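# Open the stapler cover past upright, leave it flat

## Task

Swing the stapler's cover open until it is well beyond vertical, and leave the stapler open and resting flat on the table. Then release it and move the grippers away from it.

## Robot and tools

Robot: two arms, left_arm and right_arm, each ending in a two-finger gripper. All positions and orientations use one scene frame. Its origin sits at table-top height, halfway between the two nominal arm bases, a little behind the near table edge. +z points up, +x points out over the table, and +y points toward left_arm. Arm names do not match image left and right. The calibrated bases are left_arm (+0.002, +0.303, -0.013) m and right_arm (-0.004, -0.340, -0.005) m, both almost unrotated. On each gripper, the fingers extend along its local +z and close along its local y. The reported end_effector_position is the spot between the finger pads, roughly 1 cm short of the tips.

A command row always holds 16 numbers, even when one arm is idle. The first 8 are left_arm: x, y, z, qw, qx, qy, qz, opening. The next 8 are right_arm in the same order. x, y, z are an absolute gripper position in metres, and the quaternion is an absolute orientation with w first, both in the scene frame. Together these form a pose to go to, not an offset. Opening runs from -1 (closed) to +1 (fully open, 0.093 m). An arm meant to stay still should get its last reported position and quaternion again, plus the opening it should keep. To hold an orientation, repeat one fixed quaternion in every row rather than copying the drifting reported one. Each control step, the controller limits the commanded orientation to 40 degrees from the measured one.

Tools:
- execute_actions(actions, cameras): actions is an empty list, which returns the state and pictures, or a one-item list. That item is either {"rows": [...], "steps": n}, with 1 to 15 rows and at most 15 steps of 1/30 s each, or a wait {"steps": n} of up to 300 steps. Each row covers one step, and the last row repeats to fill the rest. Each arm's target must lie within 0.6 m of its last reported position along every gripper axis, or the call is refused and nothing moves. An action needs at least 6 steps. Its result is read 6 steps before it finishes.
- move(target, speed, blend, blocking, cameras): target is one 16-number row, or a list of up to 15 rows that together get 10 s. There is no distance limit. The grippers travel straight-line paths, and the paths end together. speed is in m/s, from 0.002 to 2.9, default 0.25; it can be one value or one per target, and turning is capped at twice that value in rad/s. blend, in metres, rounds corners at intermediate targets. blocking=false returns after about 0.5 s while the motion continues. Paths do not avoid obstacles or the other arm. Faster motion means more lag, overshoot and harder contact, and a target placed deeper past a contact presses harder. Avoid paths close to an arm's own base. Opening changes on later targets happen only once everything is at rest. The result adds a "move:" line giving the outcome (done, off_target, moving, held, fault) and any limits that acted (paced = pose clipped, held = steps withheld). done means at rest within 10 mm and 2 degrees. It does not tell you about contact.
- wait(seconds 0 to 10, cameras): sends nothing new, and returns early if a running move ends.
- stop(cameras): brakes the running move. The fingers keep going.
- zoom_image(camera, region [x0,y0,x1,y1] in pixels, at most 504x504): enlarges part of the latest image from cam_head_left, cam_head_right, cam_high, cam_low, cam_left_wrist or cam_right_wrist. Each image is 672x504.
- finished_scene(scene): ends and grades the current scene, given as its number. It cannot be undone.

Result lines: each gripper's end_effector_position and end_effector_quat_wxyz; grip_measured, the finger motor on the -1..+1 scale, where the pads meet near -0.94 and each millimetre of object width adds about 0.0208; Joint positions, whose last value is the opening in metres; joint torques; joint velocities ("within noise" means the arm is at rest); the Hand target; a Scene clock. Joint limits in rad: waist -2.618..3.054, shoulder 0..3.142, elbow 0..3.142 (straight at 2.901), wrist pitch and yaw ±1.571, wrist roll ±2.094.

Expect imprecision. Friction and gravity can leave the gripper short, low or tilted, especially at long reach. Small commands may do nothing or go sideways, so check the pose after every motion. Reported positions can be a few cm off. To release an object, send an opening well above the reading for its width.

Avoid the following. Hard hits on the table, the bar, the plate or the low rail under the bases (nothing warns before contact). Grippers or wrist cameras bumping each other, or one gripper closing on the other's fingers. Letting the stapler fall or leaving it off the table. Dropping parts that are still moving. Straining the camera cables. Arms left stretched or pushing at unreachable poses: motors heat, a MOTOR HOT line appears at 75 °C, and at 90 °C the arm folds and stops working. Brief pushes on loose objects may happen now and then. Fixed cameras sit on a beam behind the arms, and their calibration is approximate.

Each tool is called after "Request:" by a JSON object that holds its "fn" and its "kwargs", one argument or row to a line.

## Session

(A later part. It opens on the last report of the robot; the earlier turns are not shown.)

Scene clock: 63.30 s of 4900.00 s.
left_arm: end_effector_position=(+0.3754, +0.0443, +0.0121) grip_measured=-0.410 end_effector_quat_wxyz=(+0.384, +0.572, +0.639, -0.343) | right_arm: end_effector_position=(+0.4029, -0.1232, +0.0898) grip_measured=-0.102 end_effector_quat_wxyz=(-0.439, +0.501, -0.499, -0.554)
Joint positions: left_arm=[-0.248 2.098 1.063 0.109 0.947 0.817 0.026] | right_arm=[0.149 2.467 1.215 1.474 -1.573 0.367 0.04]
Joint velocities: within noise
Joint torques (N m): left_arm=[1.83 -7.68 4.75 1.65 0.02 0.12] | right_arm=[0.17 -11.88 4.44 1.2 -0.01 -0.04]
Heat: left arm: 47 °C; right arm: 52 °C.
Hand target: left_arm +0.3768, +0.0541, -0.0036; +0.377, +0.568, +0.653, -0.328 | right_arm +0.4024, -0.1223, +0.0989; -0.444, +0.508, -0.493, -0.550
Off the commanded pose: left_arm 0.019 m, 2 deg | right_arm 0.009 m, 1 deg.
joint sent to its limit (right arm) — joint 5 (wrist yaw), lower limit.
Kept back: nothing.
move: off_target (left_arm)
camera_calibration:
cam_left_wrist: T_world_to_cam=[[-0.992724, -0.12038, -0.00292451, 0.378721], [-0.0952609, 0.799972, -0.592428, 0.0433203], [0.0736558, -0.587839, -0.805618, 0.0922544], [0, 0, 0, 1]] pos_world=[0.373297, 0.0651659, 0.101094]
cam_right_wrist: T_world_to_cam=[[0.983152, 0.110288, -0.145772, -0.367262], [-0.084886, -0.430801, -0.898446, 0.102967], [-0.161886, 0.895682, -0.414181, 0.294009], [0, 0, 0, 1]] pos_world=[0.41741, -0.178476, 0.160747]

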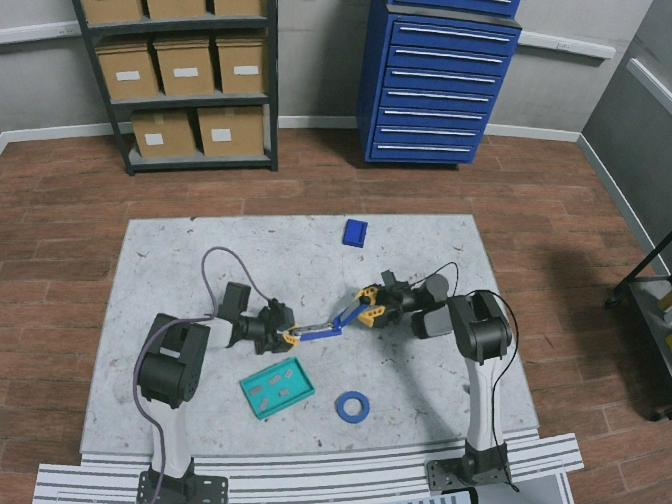

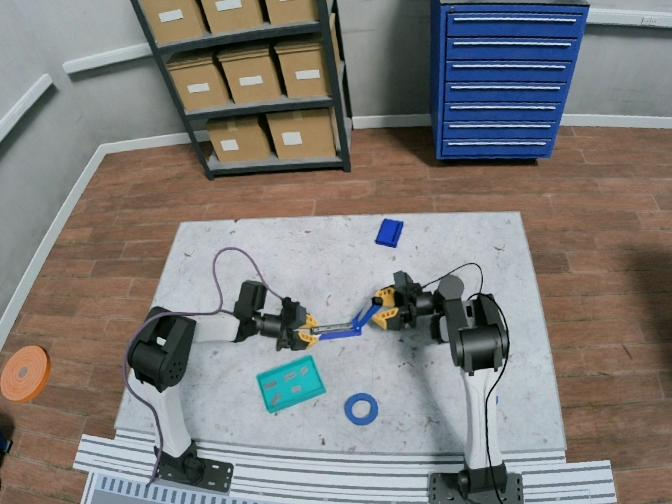

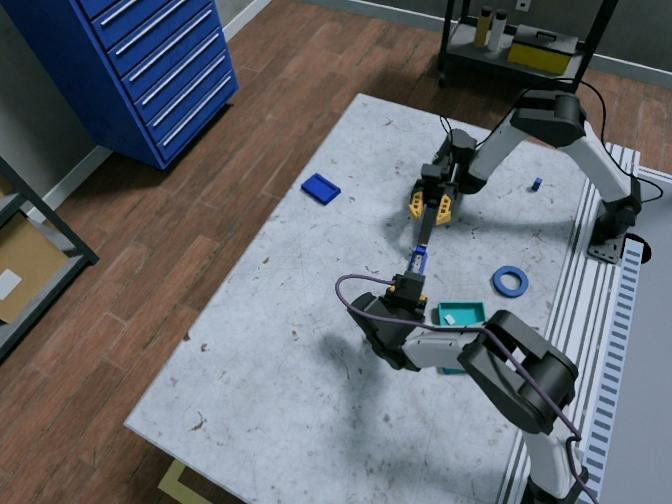

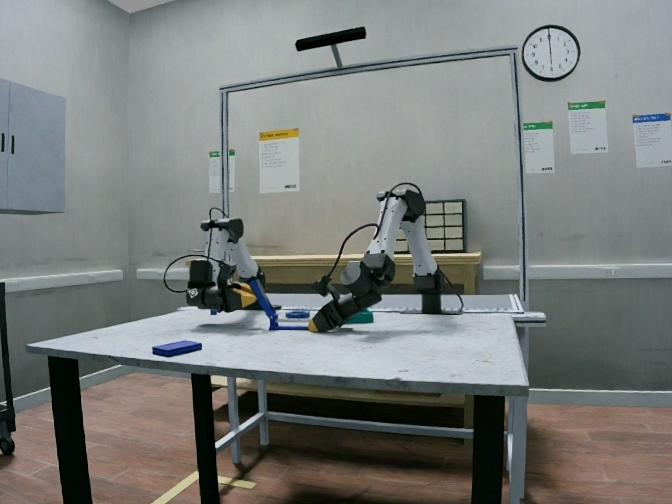

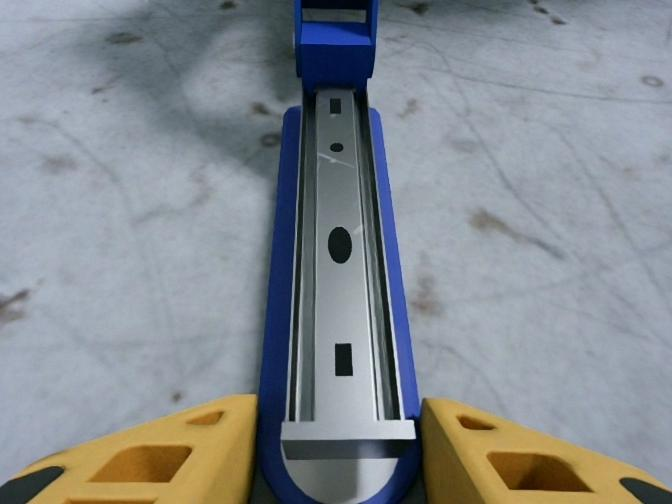

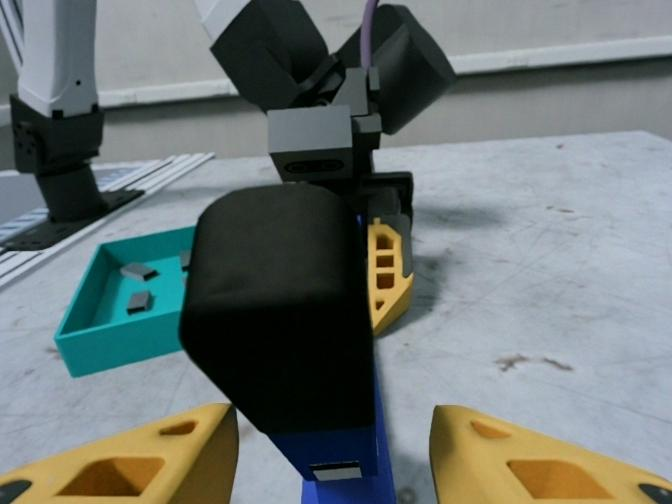

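Request:
{"fn": "move", "kwargs": {
  "target": [
    [0.3775,0.0540,-0.004,0.3774,0.5682,0.6536,-0.3281,-0.65,0.4025,-0.1235,0.0985,0.4400,-0.5040,0.4960,0.5530,0.1],
    [0.3775,0.0540,-0.004,0.3774,0.5682,0.6536,-0.3281,-0.65,0.402,-0.200,0.110,0.4400,-0.5040,0.4960,0.5530,0.1],
    [0.3775,0.0540,-0.004,0.3774,0.5682,0.6536,-0.3281,-0.65,0.36,-0.250,0.15,0.4400,-0.5040,0.4960,0.5530,0.1]
  ],
  "speed": [0.03,0.07,0.15]
}}

Request:
{"fn": "zoom_image", "kwargs": {
  "camera": "cam_low",
  "region": [220, 230, 340, 340]
}}

Scene clock: 66.43 s of 4900.00 s.
left_arm: end_effector_position=(+0.3754, +0.0443, +0.0121) grip_measured=-0.410 end_effector_quat_wxyz=(+0.384, +0.572, +0.639, -0.342) | right_arm: end_effector_position=(+0.3627, -0.2489, +0.1364) grip_measured=+0.098 end_effector_quat_wxyz=(+0.512, -0.392, +0.584, +0.493)
Joint positions: left_arm=[-0.248 2.098 1.063 0.109 0.947 0.817 0.026] | right_arm=[-0.181 2.096 0.77 1.467 -1.573 0.347 0.05]
Joint velocities: within noise
Joint torques (N m): left_arm=[1.88 -7.66 4.72 1.65 0.02 0.12] | right_arm=[-0.27 -10.81 4.16 1.45 -0.04 -0.18]
Heat: left arm: 46 °C; right arm: 53 °C.
Hand target: left_arm +0.3768, +0.0541, -0.0036; +0.377, +0.568, +0.653, -0.328 | right_arm +0.3603, -0.2492, +0.1495; +0.528, -0.411, +0.571, +0.476
Off the commanded pose: left_arm 0.019 m, 3 deg | right_arm 0.014 m, 20 deg.
joint sent to its limit (right arm) — joint 5 (wrist yaw), lower limit.
Kept back: nothing.
move: off_target (left_arm, right_arm)
camera_calibration:
cam_left_wrist: T_world_to_cam=[[-0.992768, -0.119995, -0.00358689, 0.378779], [-0.0945598, 0.800043, -0.592444, 0.043056], [0.0739599, -0.587821, -0.805603, 0.0921383], [0, 0, 0, 1]] pos_world=[0.373297, 0.0651657, 0.101094]
cam_right_wrist: T_world_to_cam=[[0.955605, -0.209609, -0.207082, -0.368336], [-0.272226, -0.359139, -0.892699, 0.172204], [0.112747, 0.909441, -0.400256, 0.321307], [0, 0, 0, 1]] pos_world=[0.362636, -0.307571, 0.206055]

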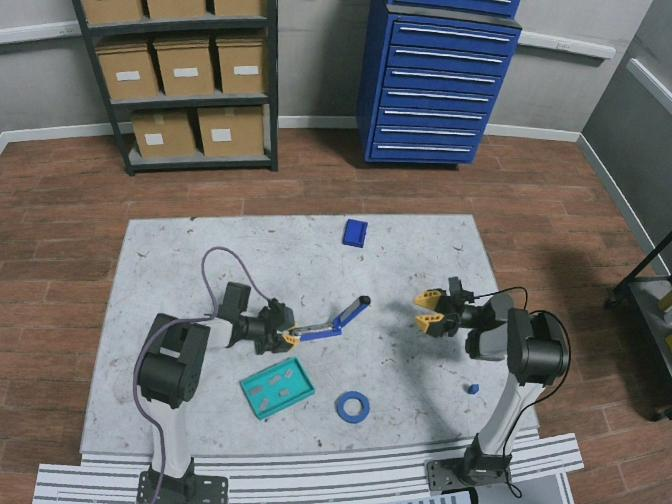

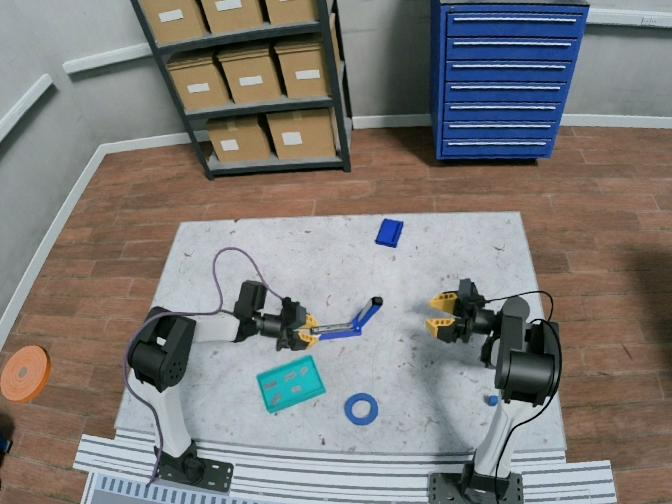

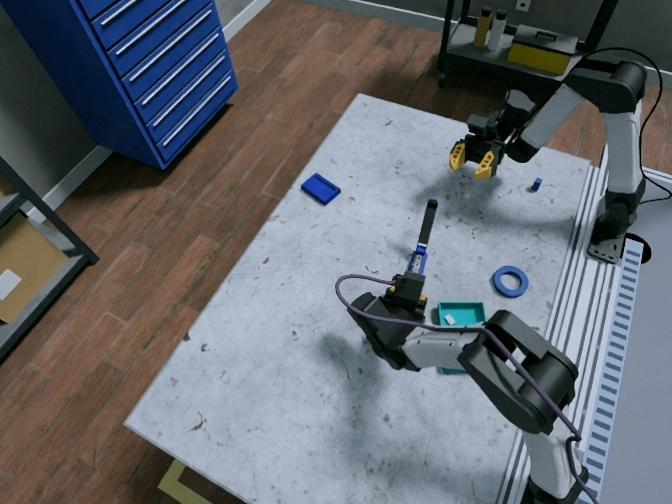

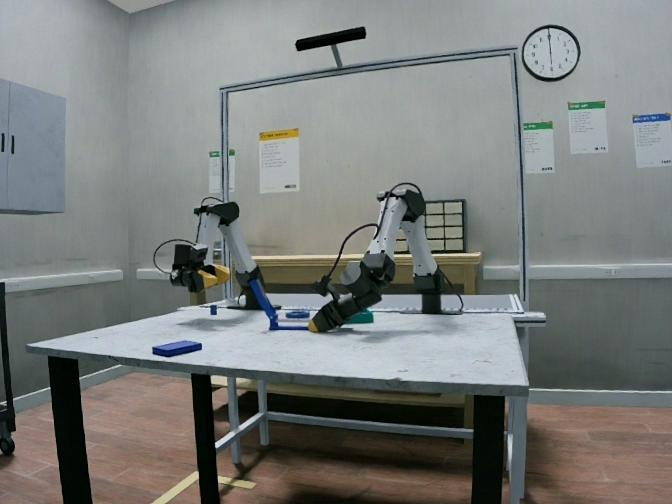

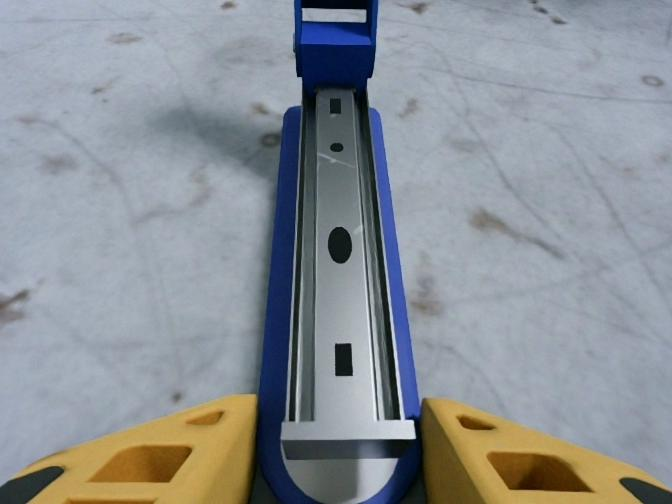

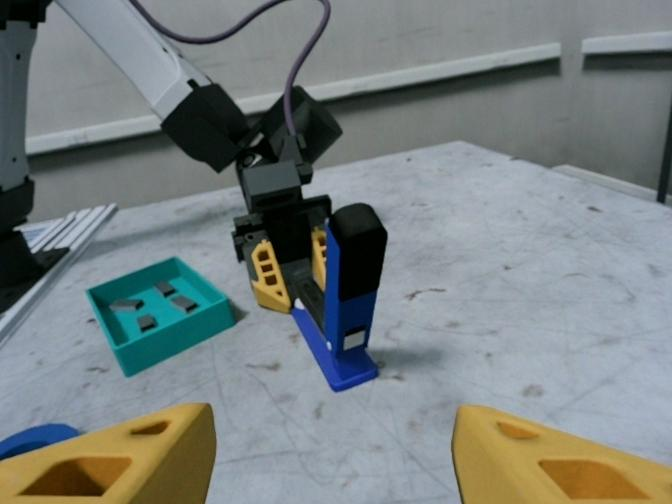

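Scaled by 4.200.

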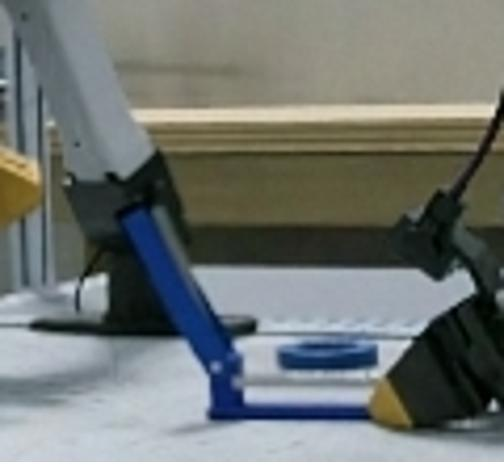

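Request:
{"fn": "move", "kwargs": {
  "target": [
    [0.3757,0.0460,0.012,0.3824,0.5710,0.6406,-0.3411,-0.3,0.3627,-0.2489,0.1364,0.512,-0.392,0.584,0.493,0.1],
    [0.3757,0.0460,0.012,0.3824,0.5710,0.6406,-0.3411,-0.05,0.3627,-0.2489,0.1364,0.512,-0.392,0.584,0.493,0.1],
    [0.373,0.080,0.045,0.3824,0.5710,0.6406,-0.3411,-0.05,0.3627,-0.2489,0.1364,0.512,-0.392,0.584,0.493,0.1],
    [0.36,0.14,0.13,0.3824,0.5710,0.6406,-0.3411,-0.05,0.3627,-0.2489,0.1364,0.512,-0.392,0.584,0.493,0.1],
    [0.33,0.22,0.18,0.3824,0.5710,0.6406,-0.3411,-0.05,0.3627,-0.2489,0.1364,0.512,-0.392,0.584,0.493,0.1]
  ],
  "speed": [0.03,0.03,0.06,0.15,0.2],
  "blend": [0,0,0,0.02,0]
}}

Request:
{"fn": "zoom_image", "kwargs": {
  "camera": "cam_low",
  "region": [220, 230, 340, 340]
}}

Scene clock: 72.43 s of 4900.00 s.
left_arm: end_effector_position=(+0.3267, +0.2198, +0.1772) grip_measured=-0.052 end_effector_quat_wxyz=(+0.381, +0.567, +0.645, -0.342) | right_arm: end_effector_position=(+0.3628, -0.2489, +0.1360) grip_measured=+0.098 end_effector_quat_wxyz=(+0.511, -0.391, +0.584, +0.494)
Joint positions: left_arm=[0.26 1.793 1.432 -1.384 1.071 1.749 0.043] | right_arm=[-0.181 2.096 0.77 1.462 -1.573 0.345 0.05]
Joint velocities: within noise
Joint torques (N m): left_arm=[0.17 -6.22 9.44 -0.25 0.59 0.11] | right_arm=[-0.08 -7.91 4.05 1.28 0.01 -0.11]
Heat: left arm: 46 °C; right arm: 51 °C.
Hand target: left_arm +0.3299, +0.2200, +0.1799; +0.383, +0.571, +0.641, -0.341 | right_arm +0.3627, -0.2489, +0.1364; +0.512, -0.392, +0.584, +0.493
Off the commanded pose: left_arm 0.004 m, 1 deg | right_arm 0.000 m, 0 deg.
Kept back: nothing.
move: done
camera_calibration:
cam_left_wrist: T_world_to_cam=[[-0.991216, -0.132039, 0.00752262, 0.35233], [-0.111246, 0.801663, -0.587334, 0.0000861987], [0.0715204, -0.583011, -0.80931, 0.332261], [0, 0, 0, 1]] pos_world=[0.325481, 0.240164, 0.266302]
cam_right_wrist: T_world_to_cam=[[0.954915, -0.209419, -0.210433, -0.367735], [-0.275191, -0.358432, -0.892074, 0.173054], [0.111391, 0.909764, -0.399902, 0.321721], [0, 0, 0, 1]] pos_world=[0.362941, -0.307673, 0.20565]

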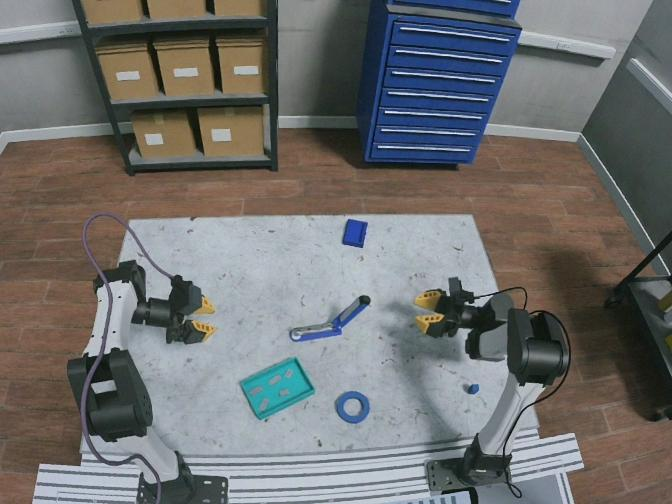

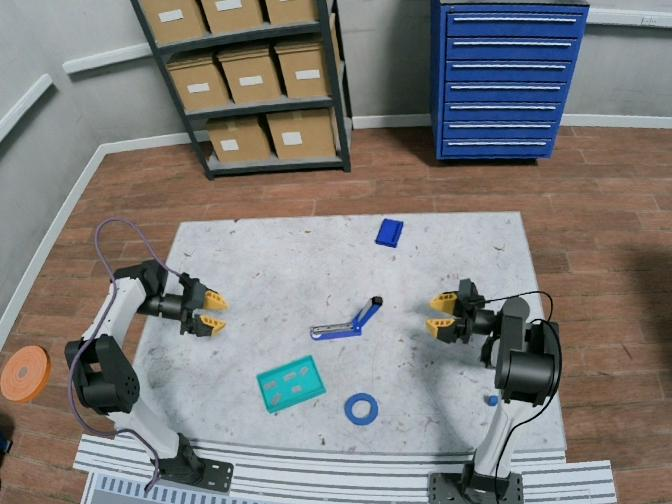

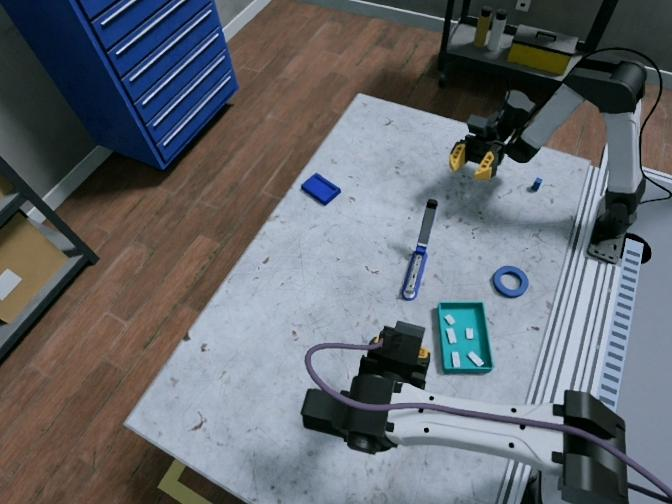

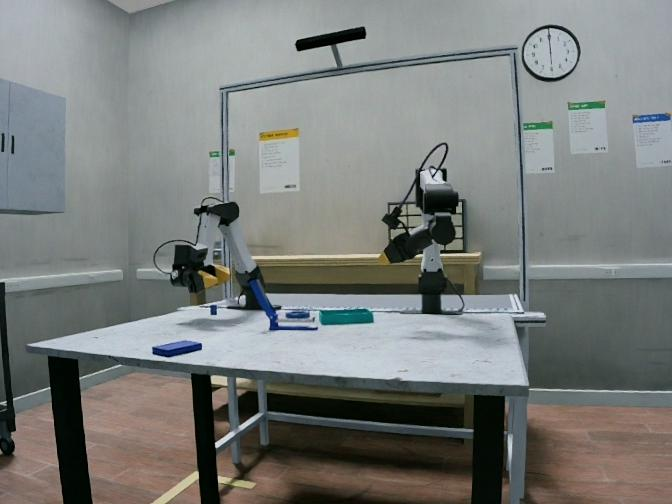

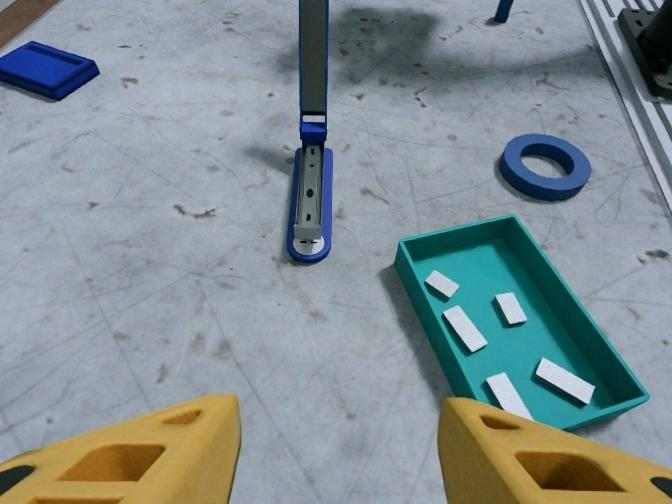

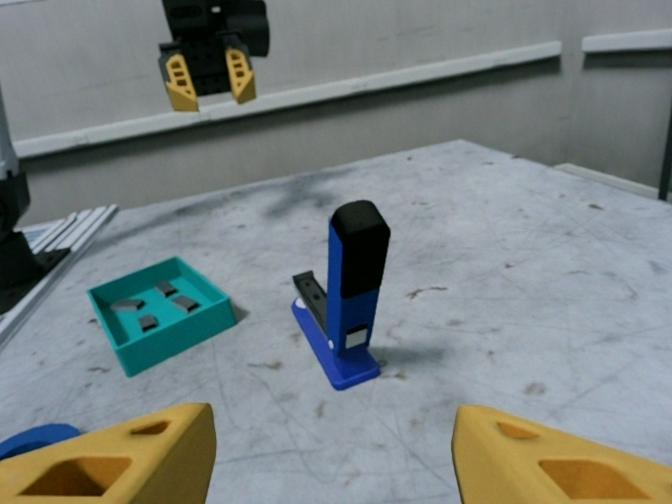

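Scaled by 4.200.

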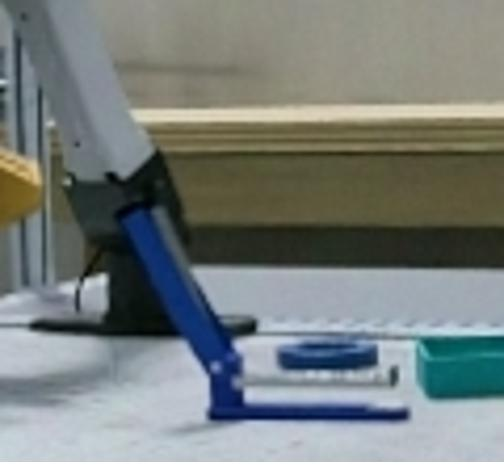

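Open, flat, stable.

Request:
{"fn": "finished_scene", "kwargs": {
  "scene": 2
}}

The scene is finished: the task was done.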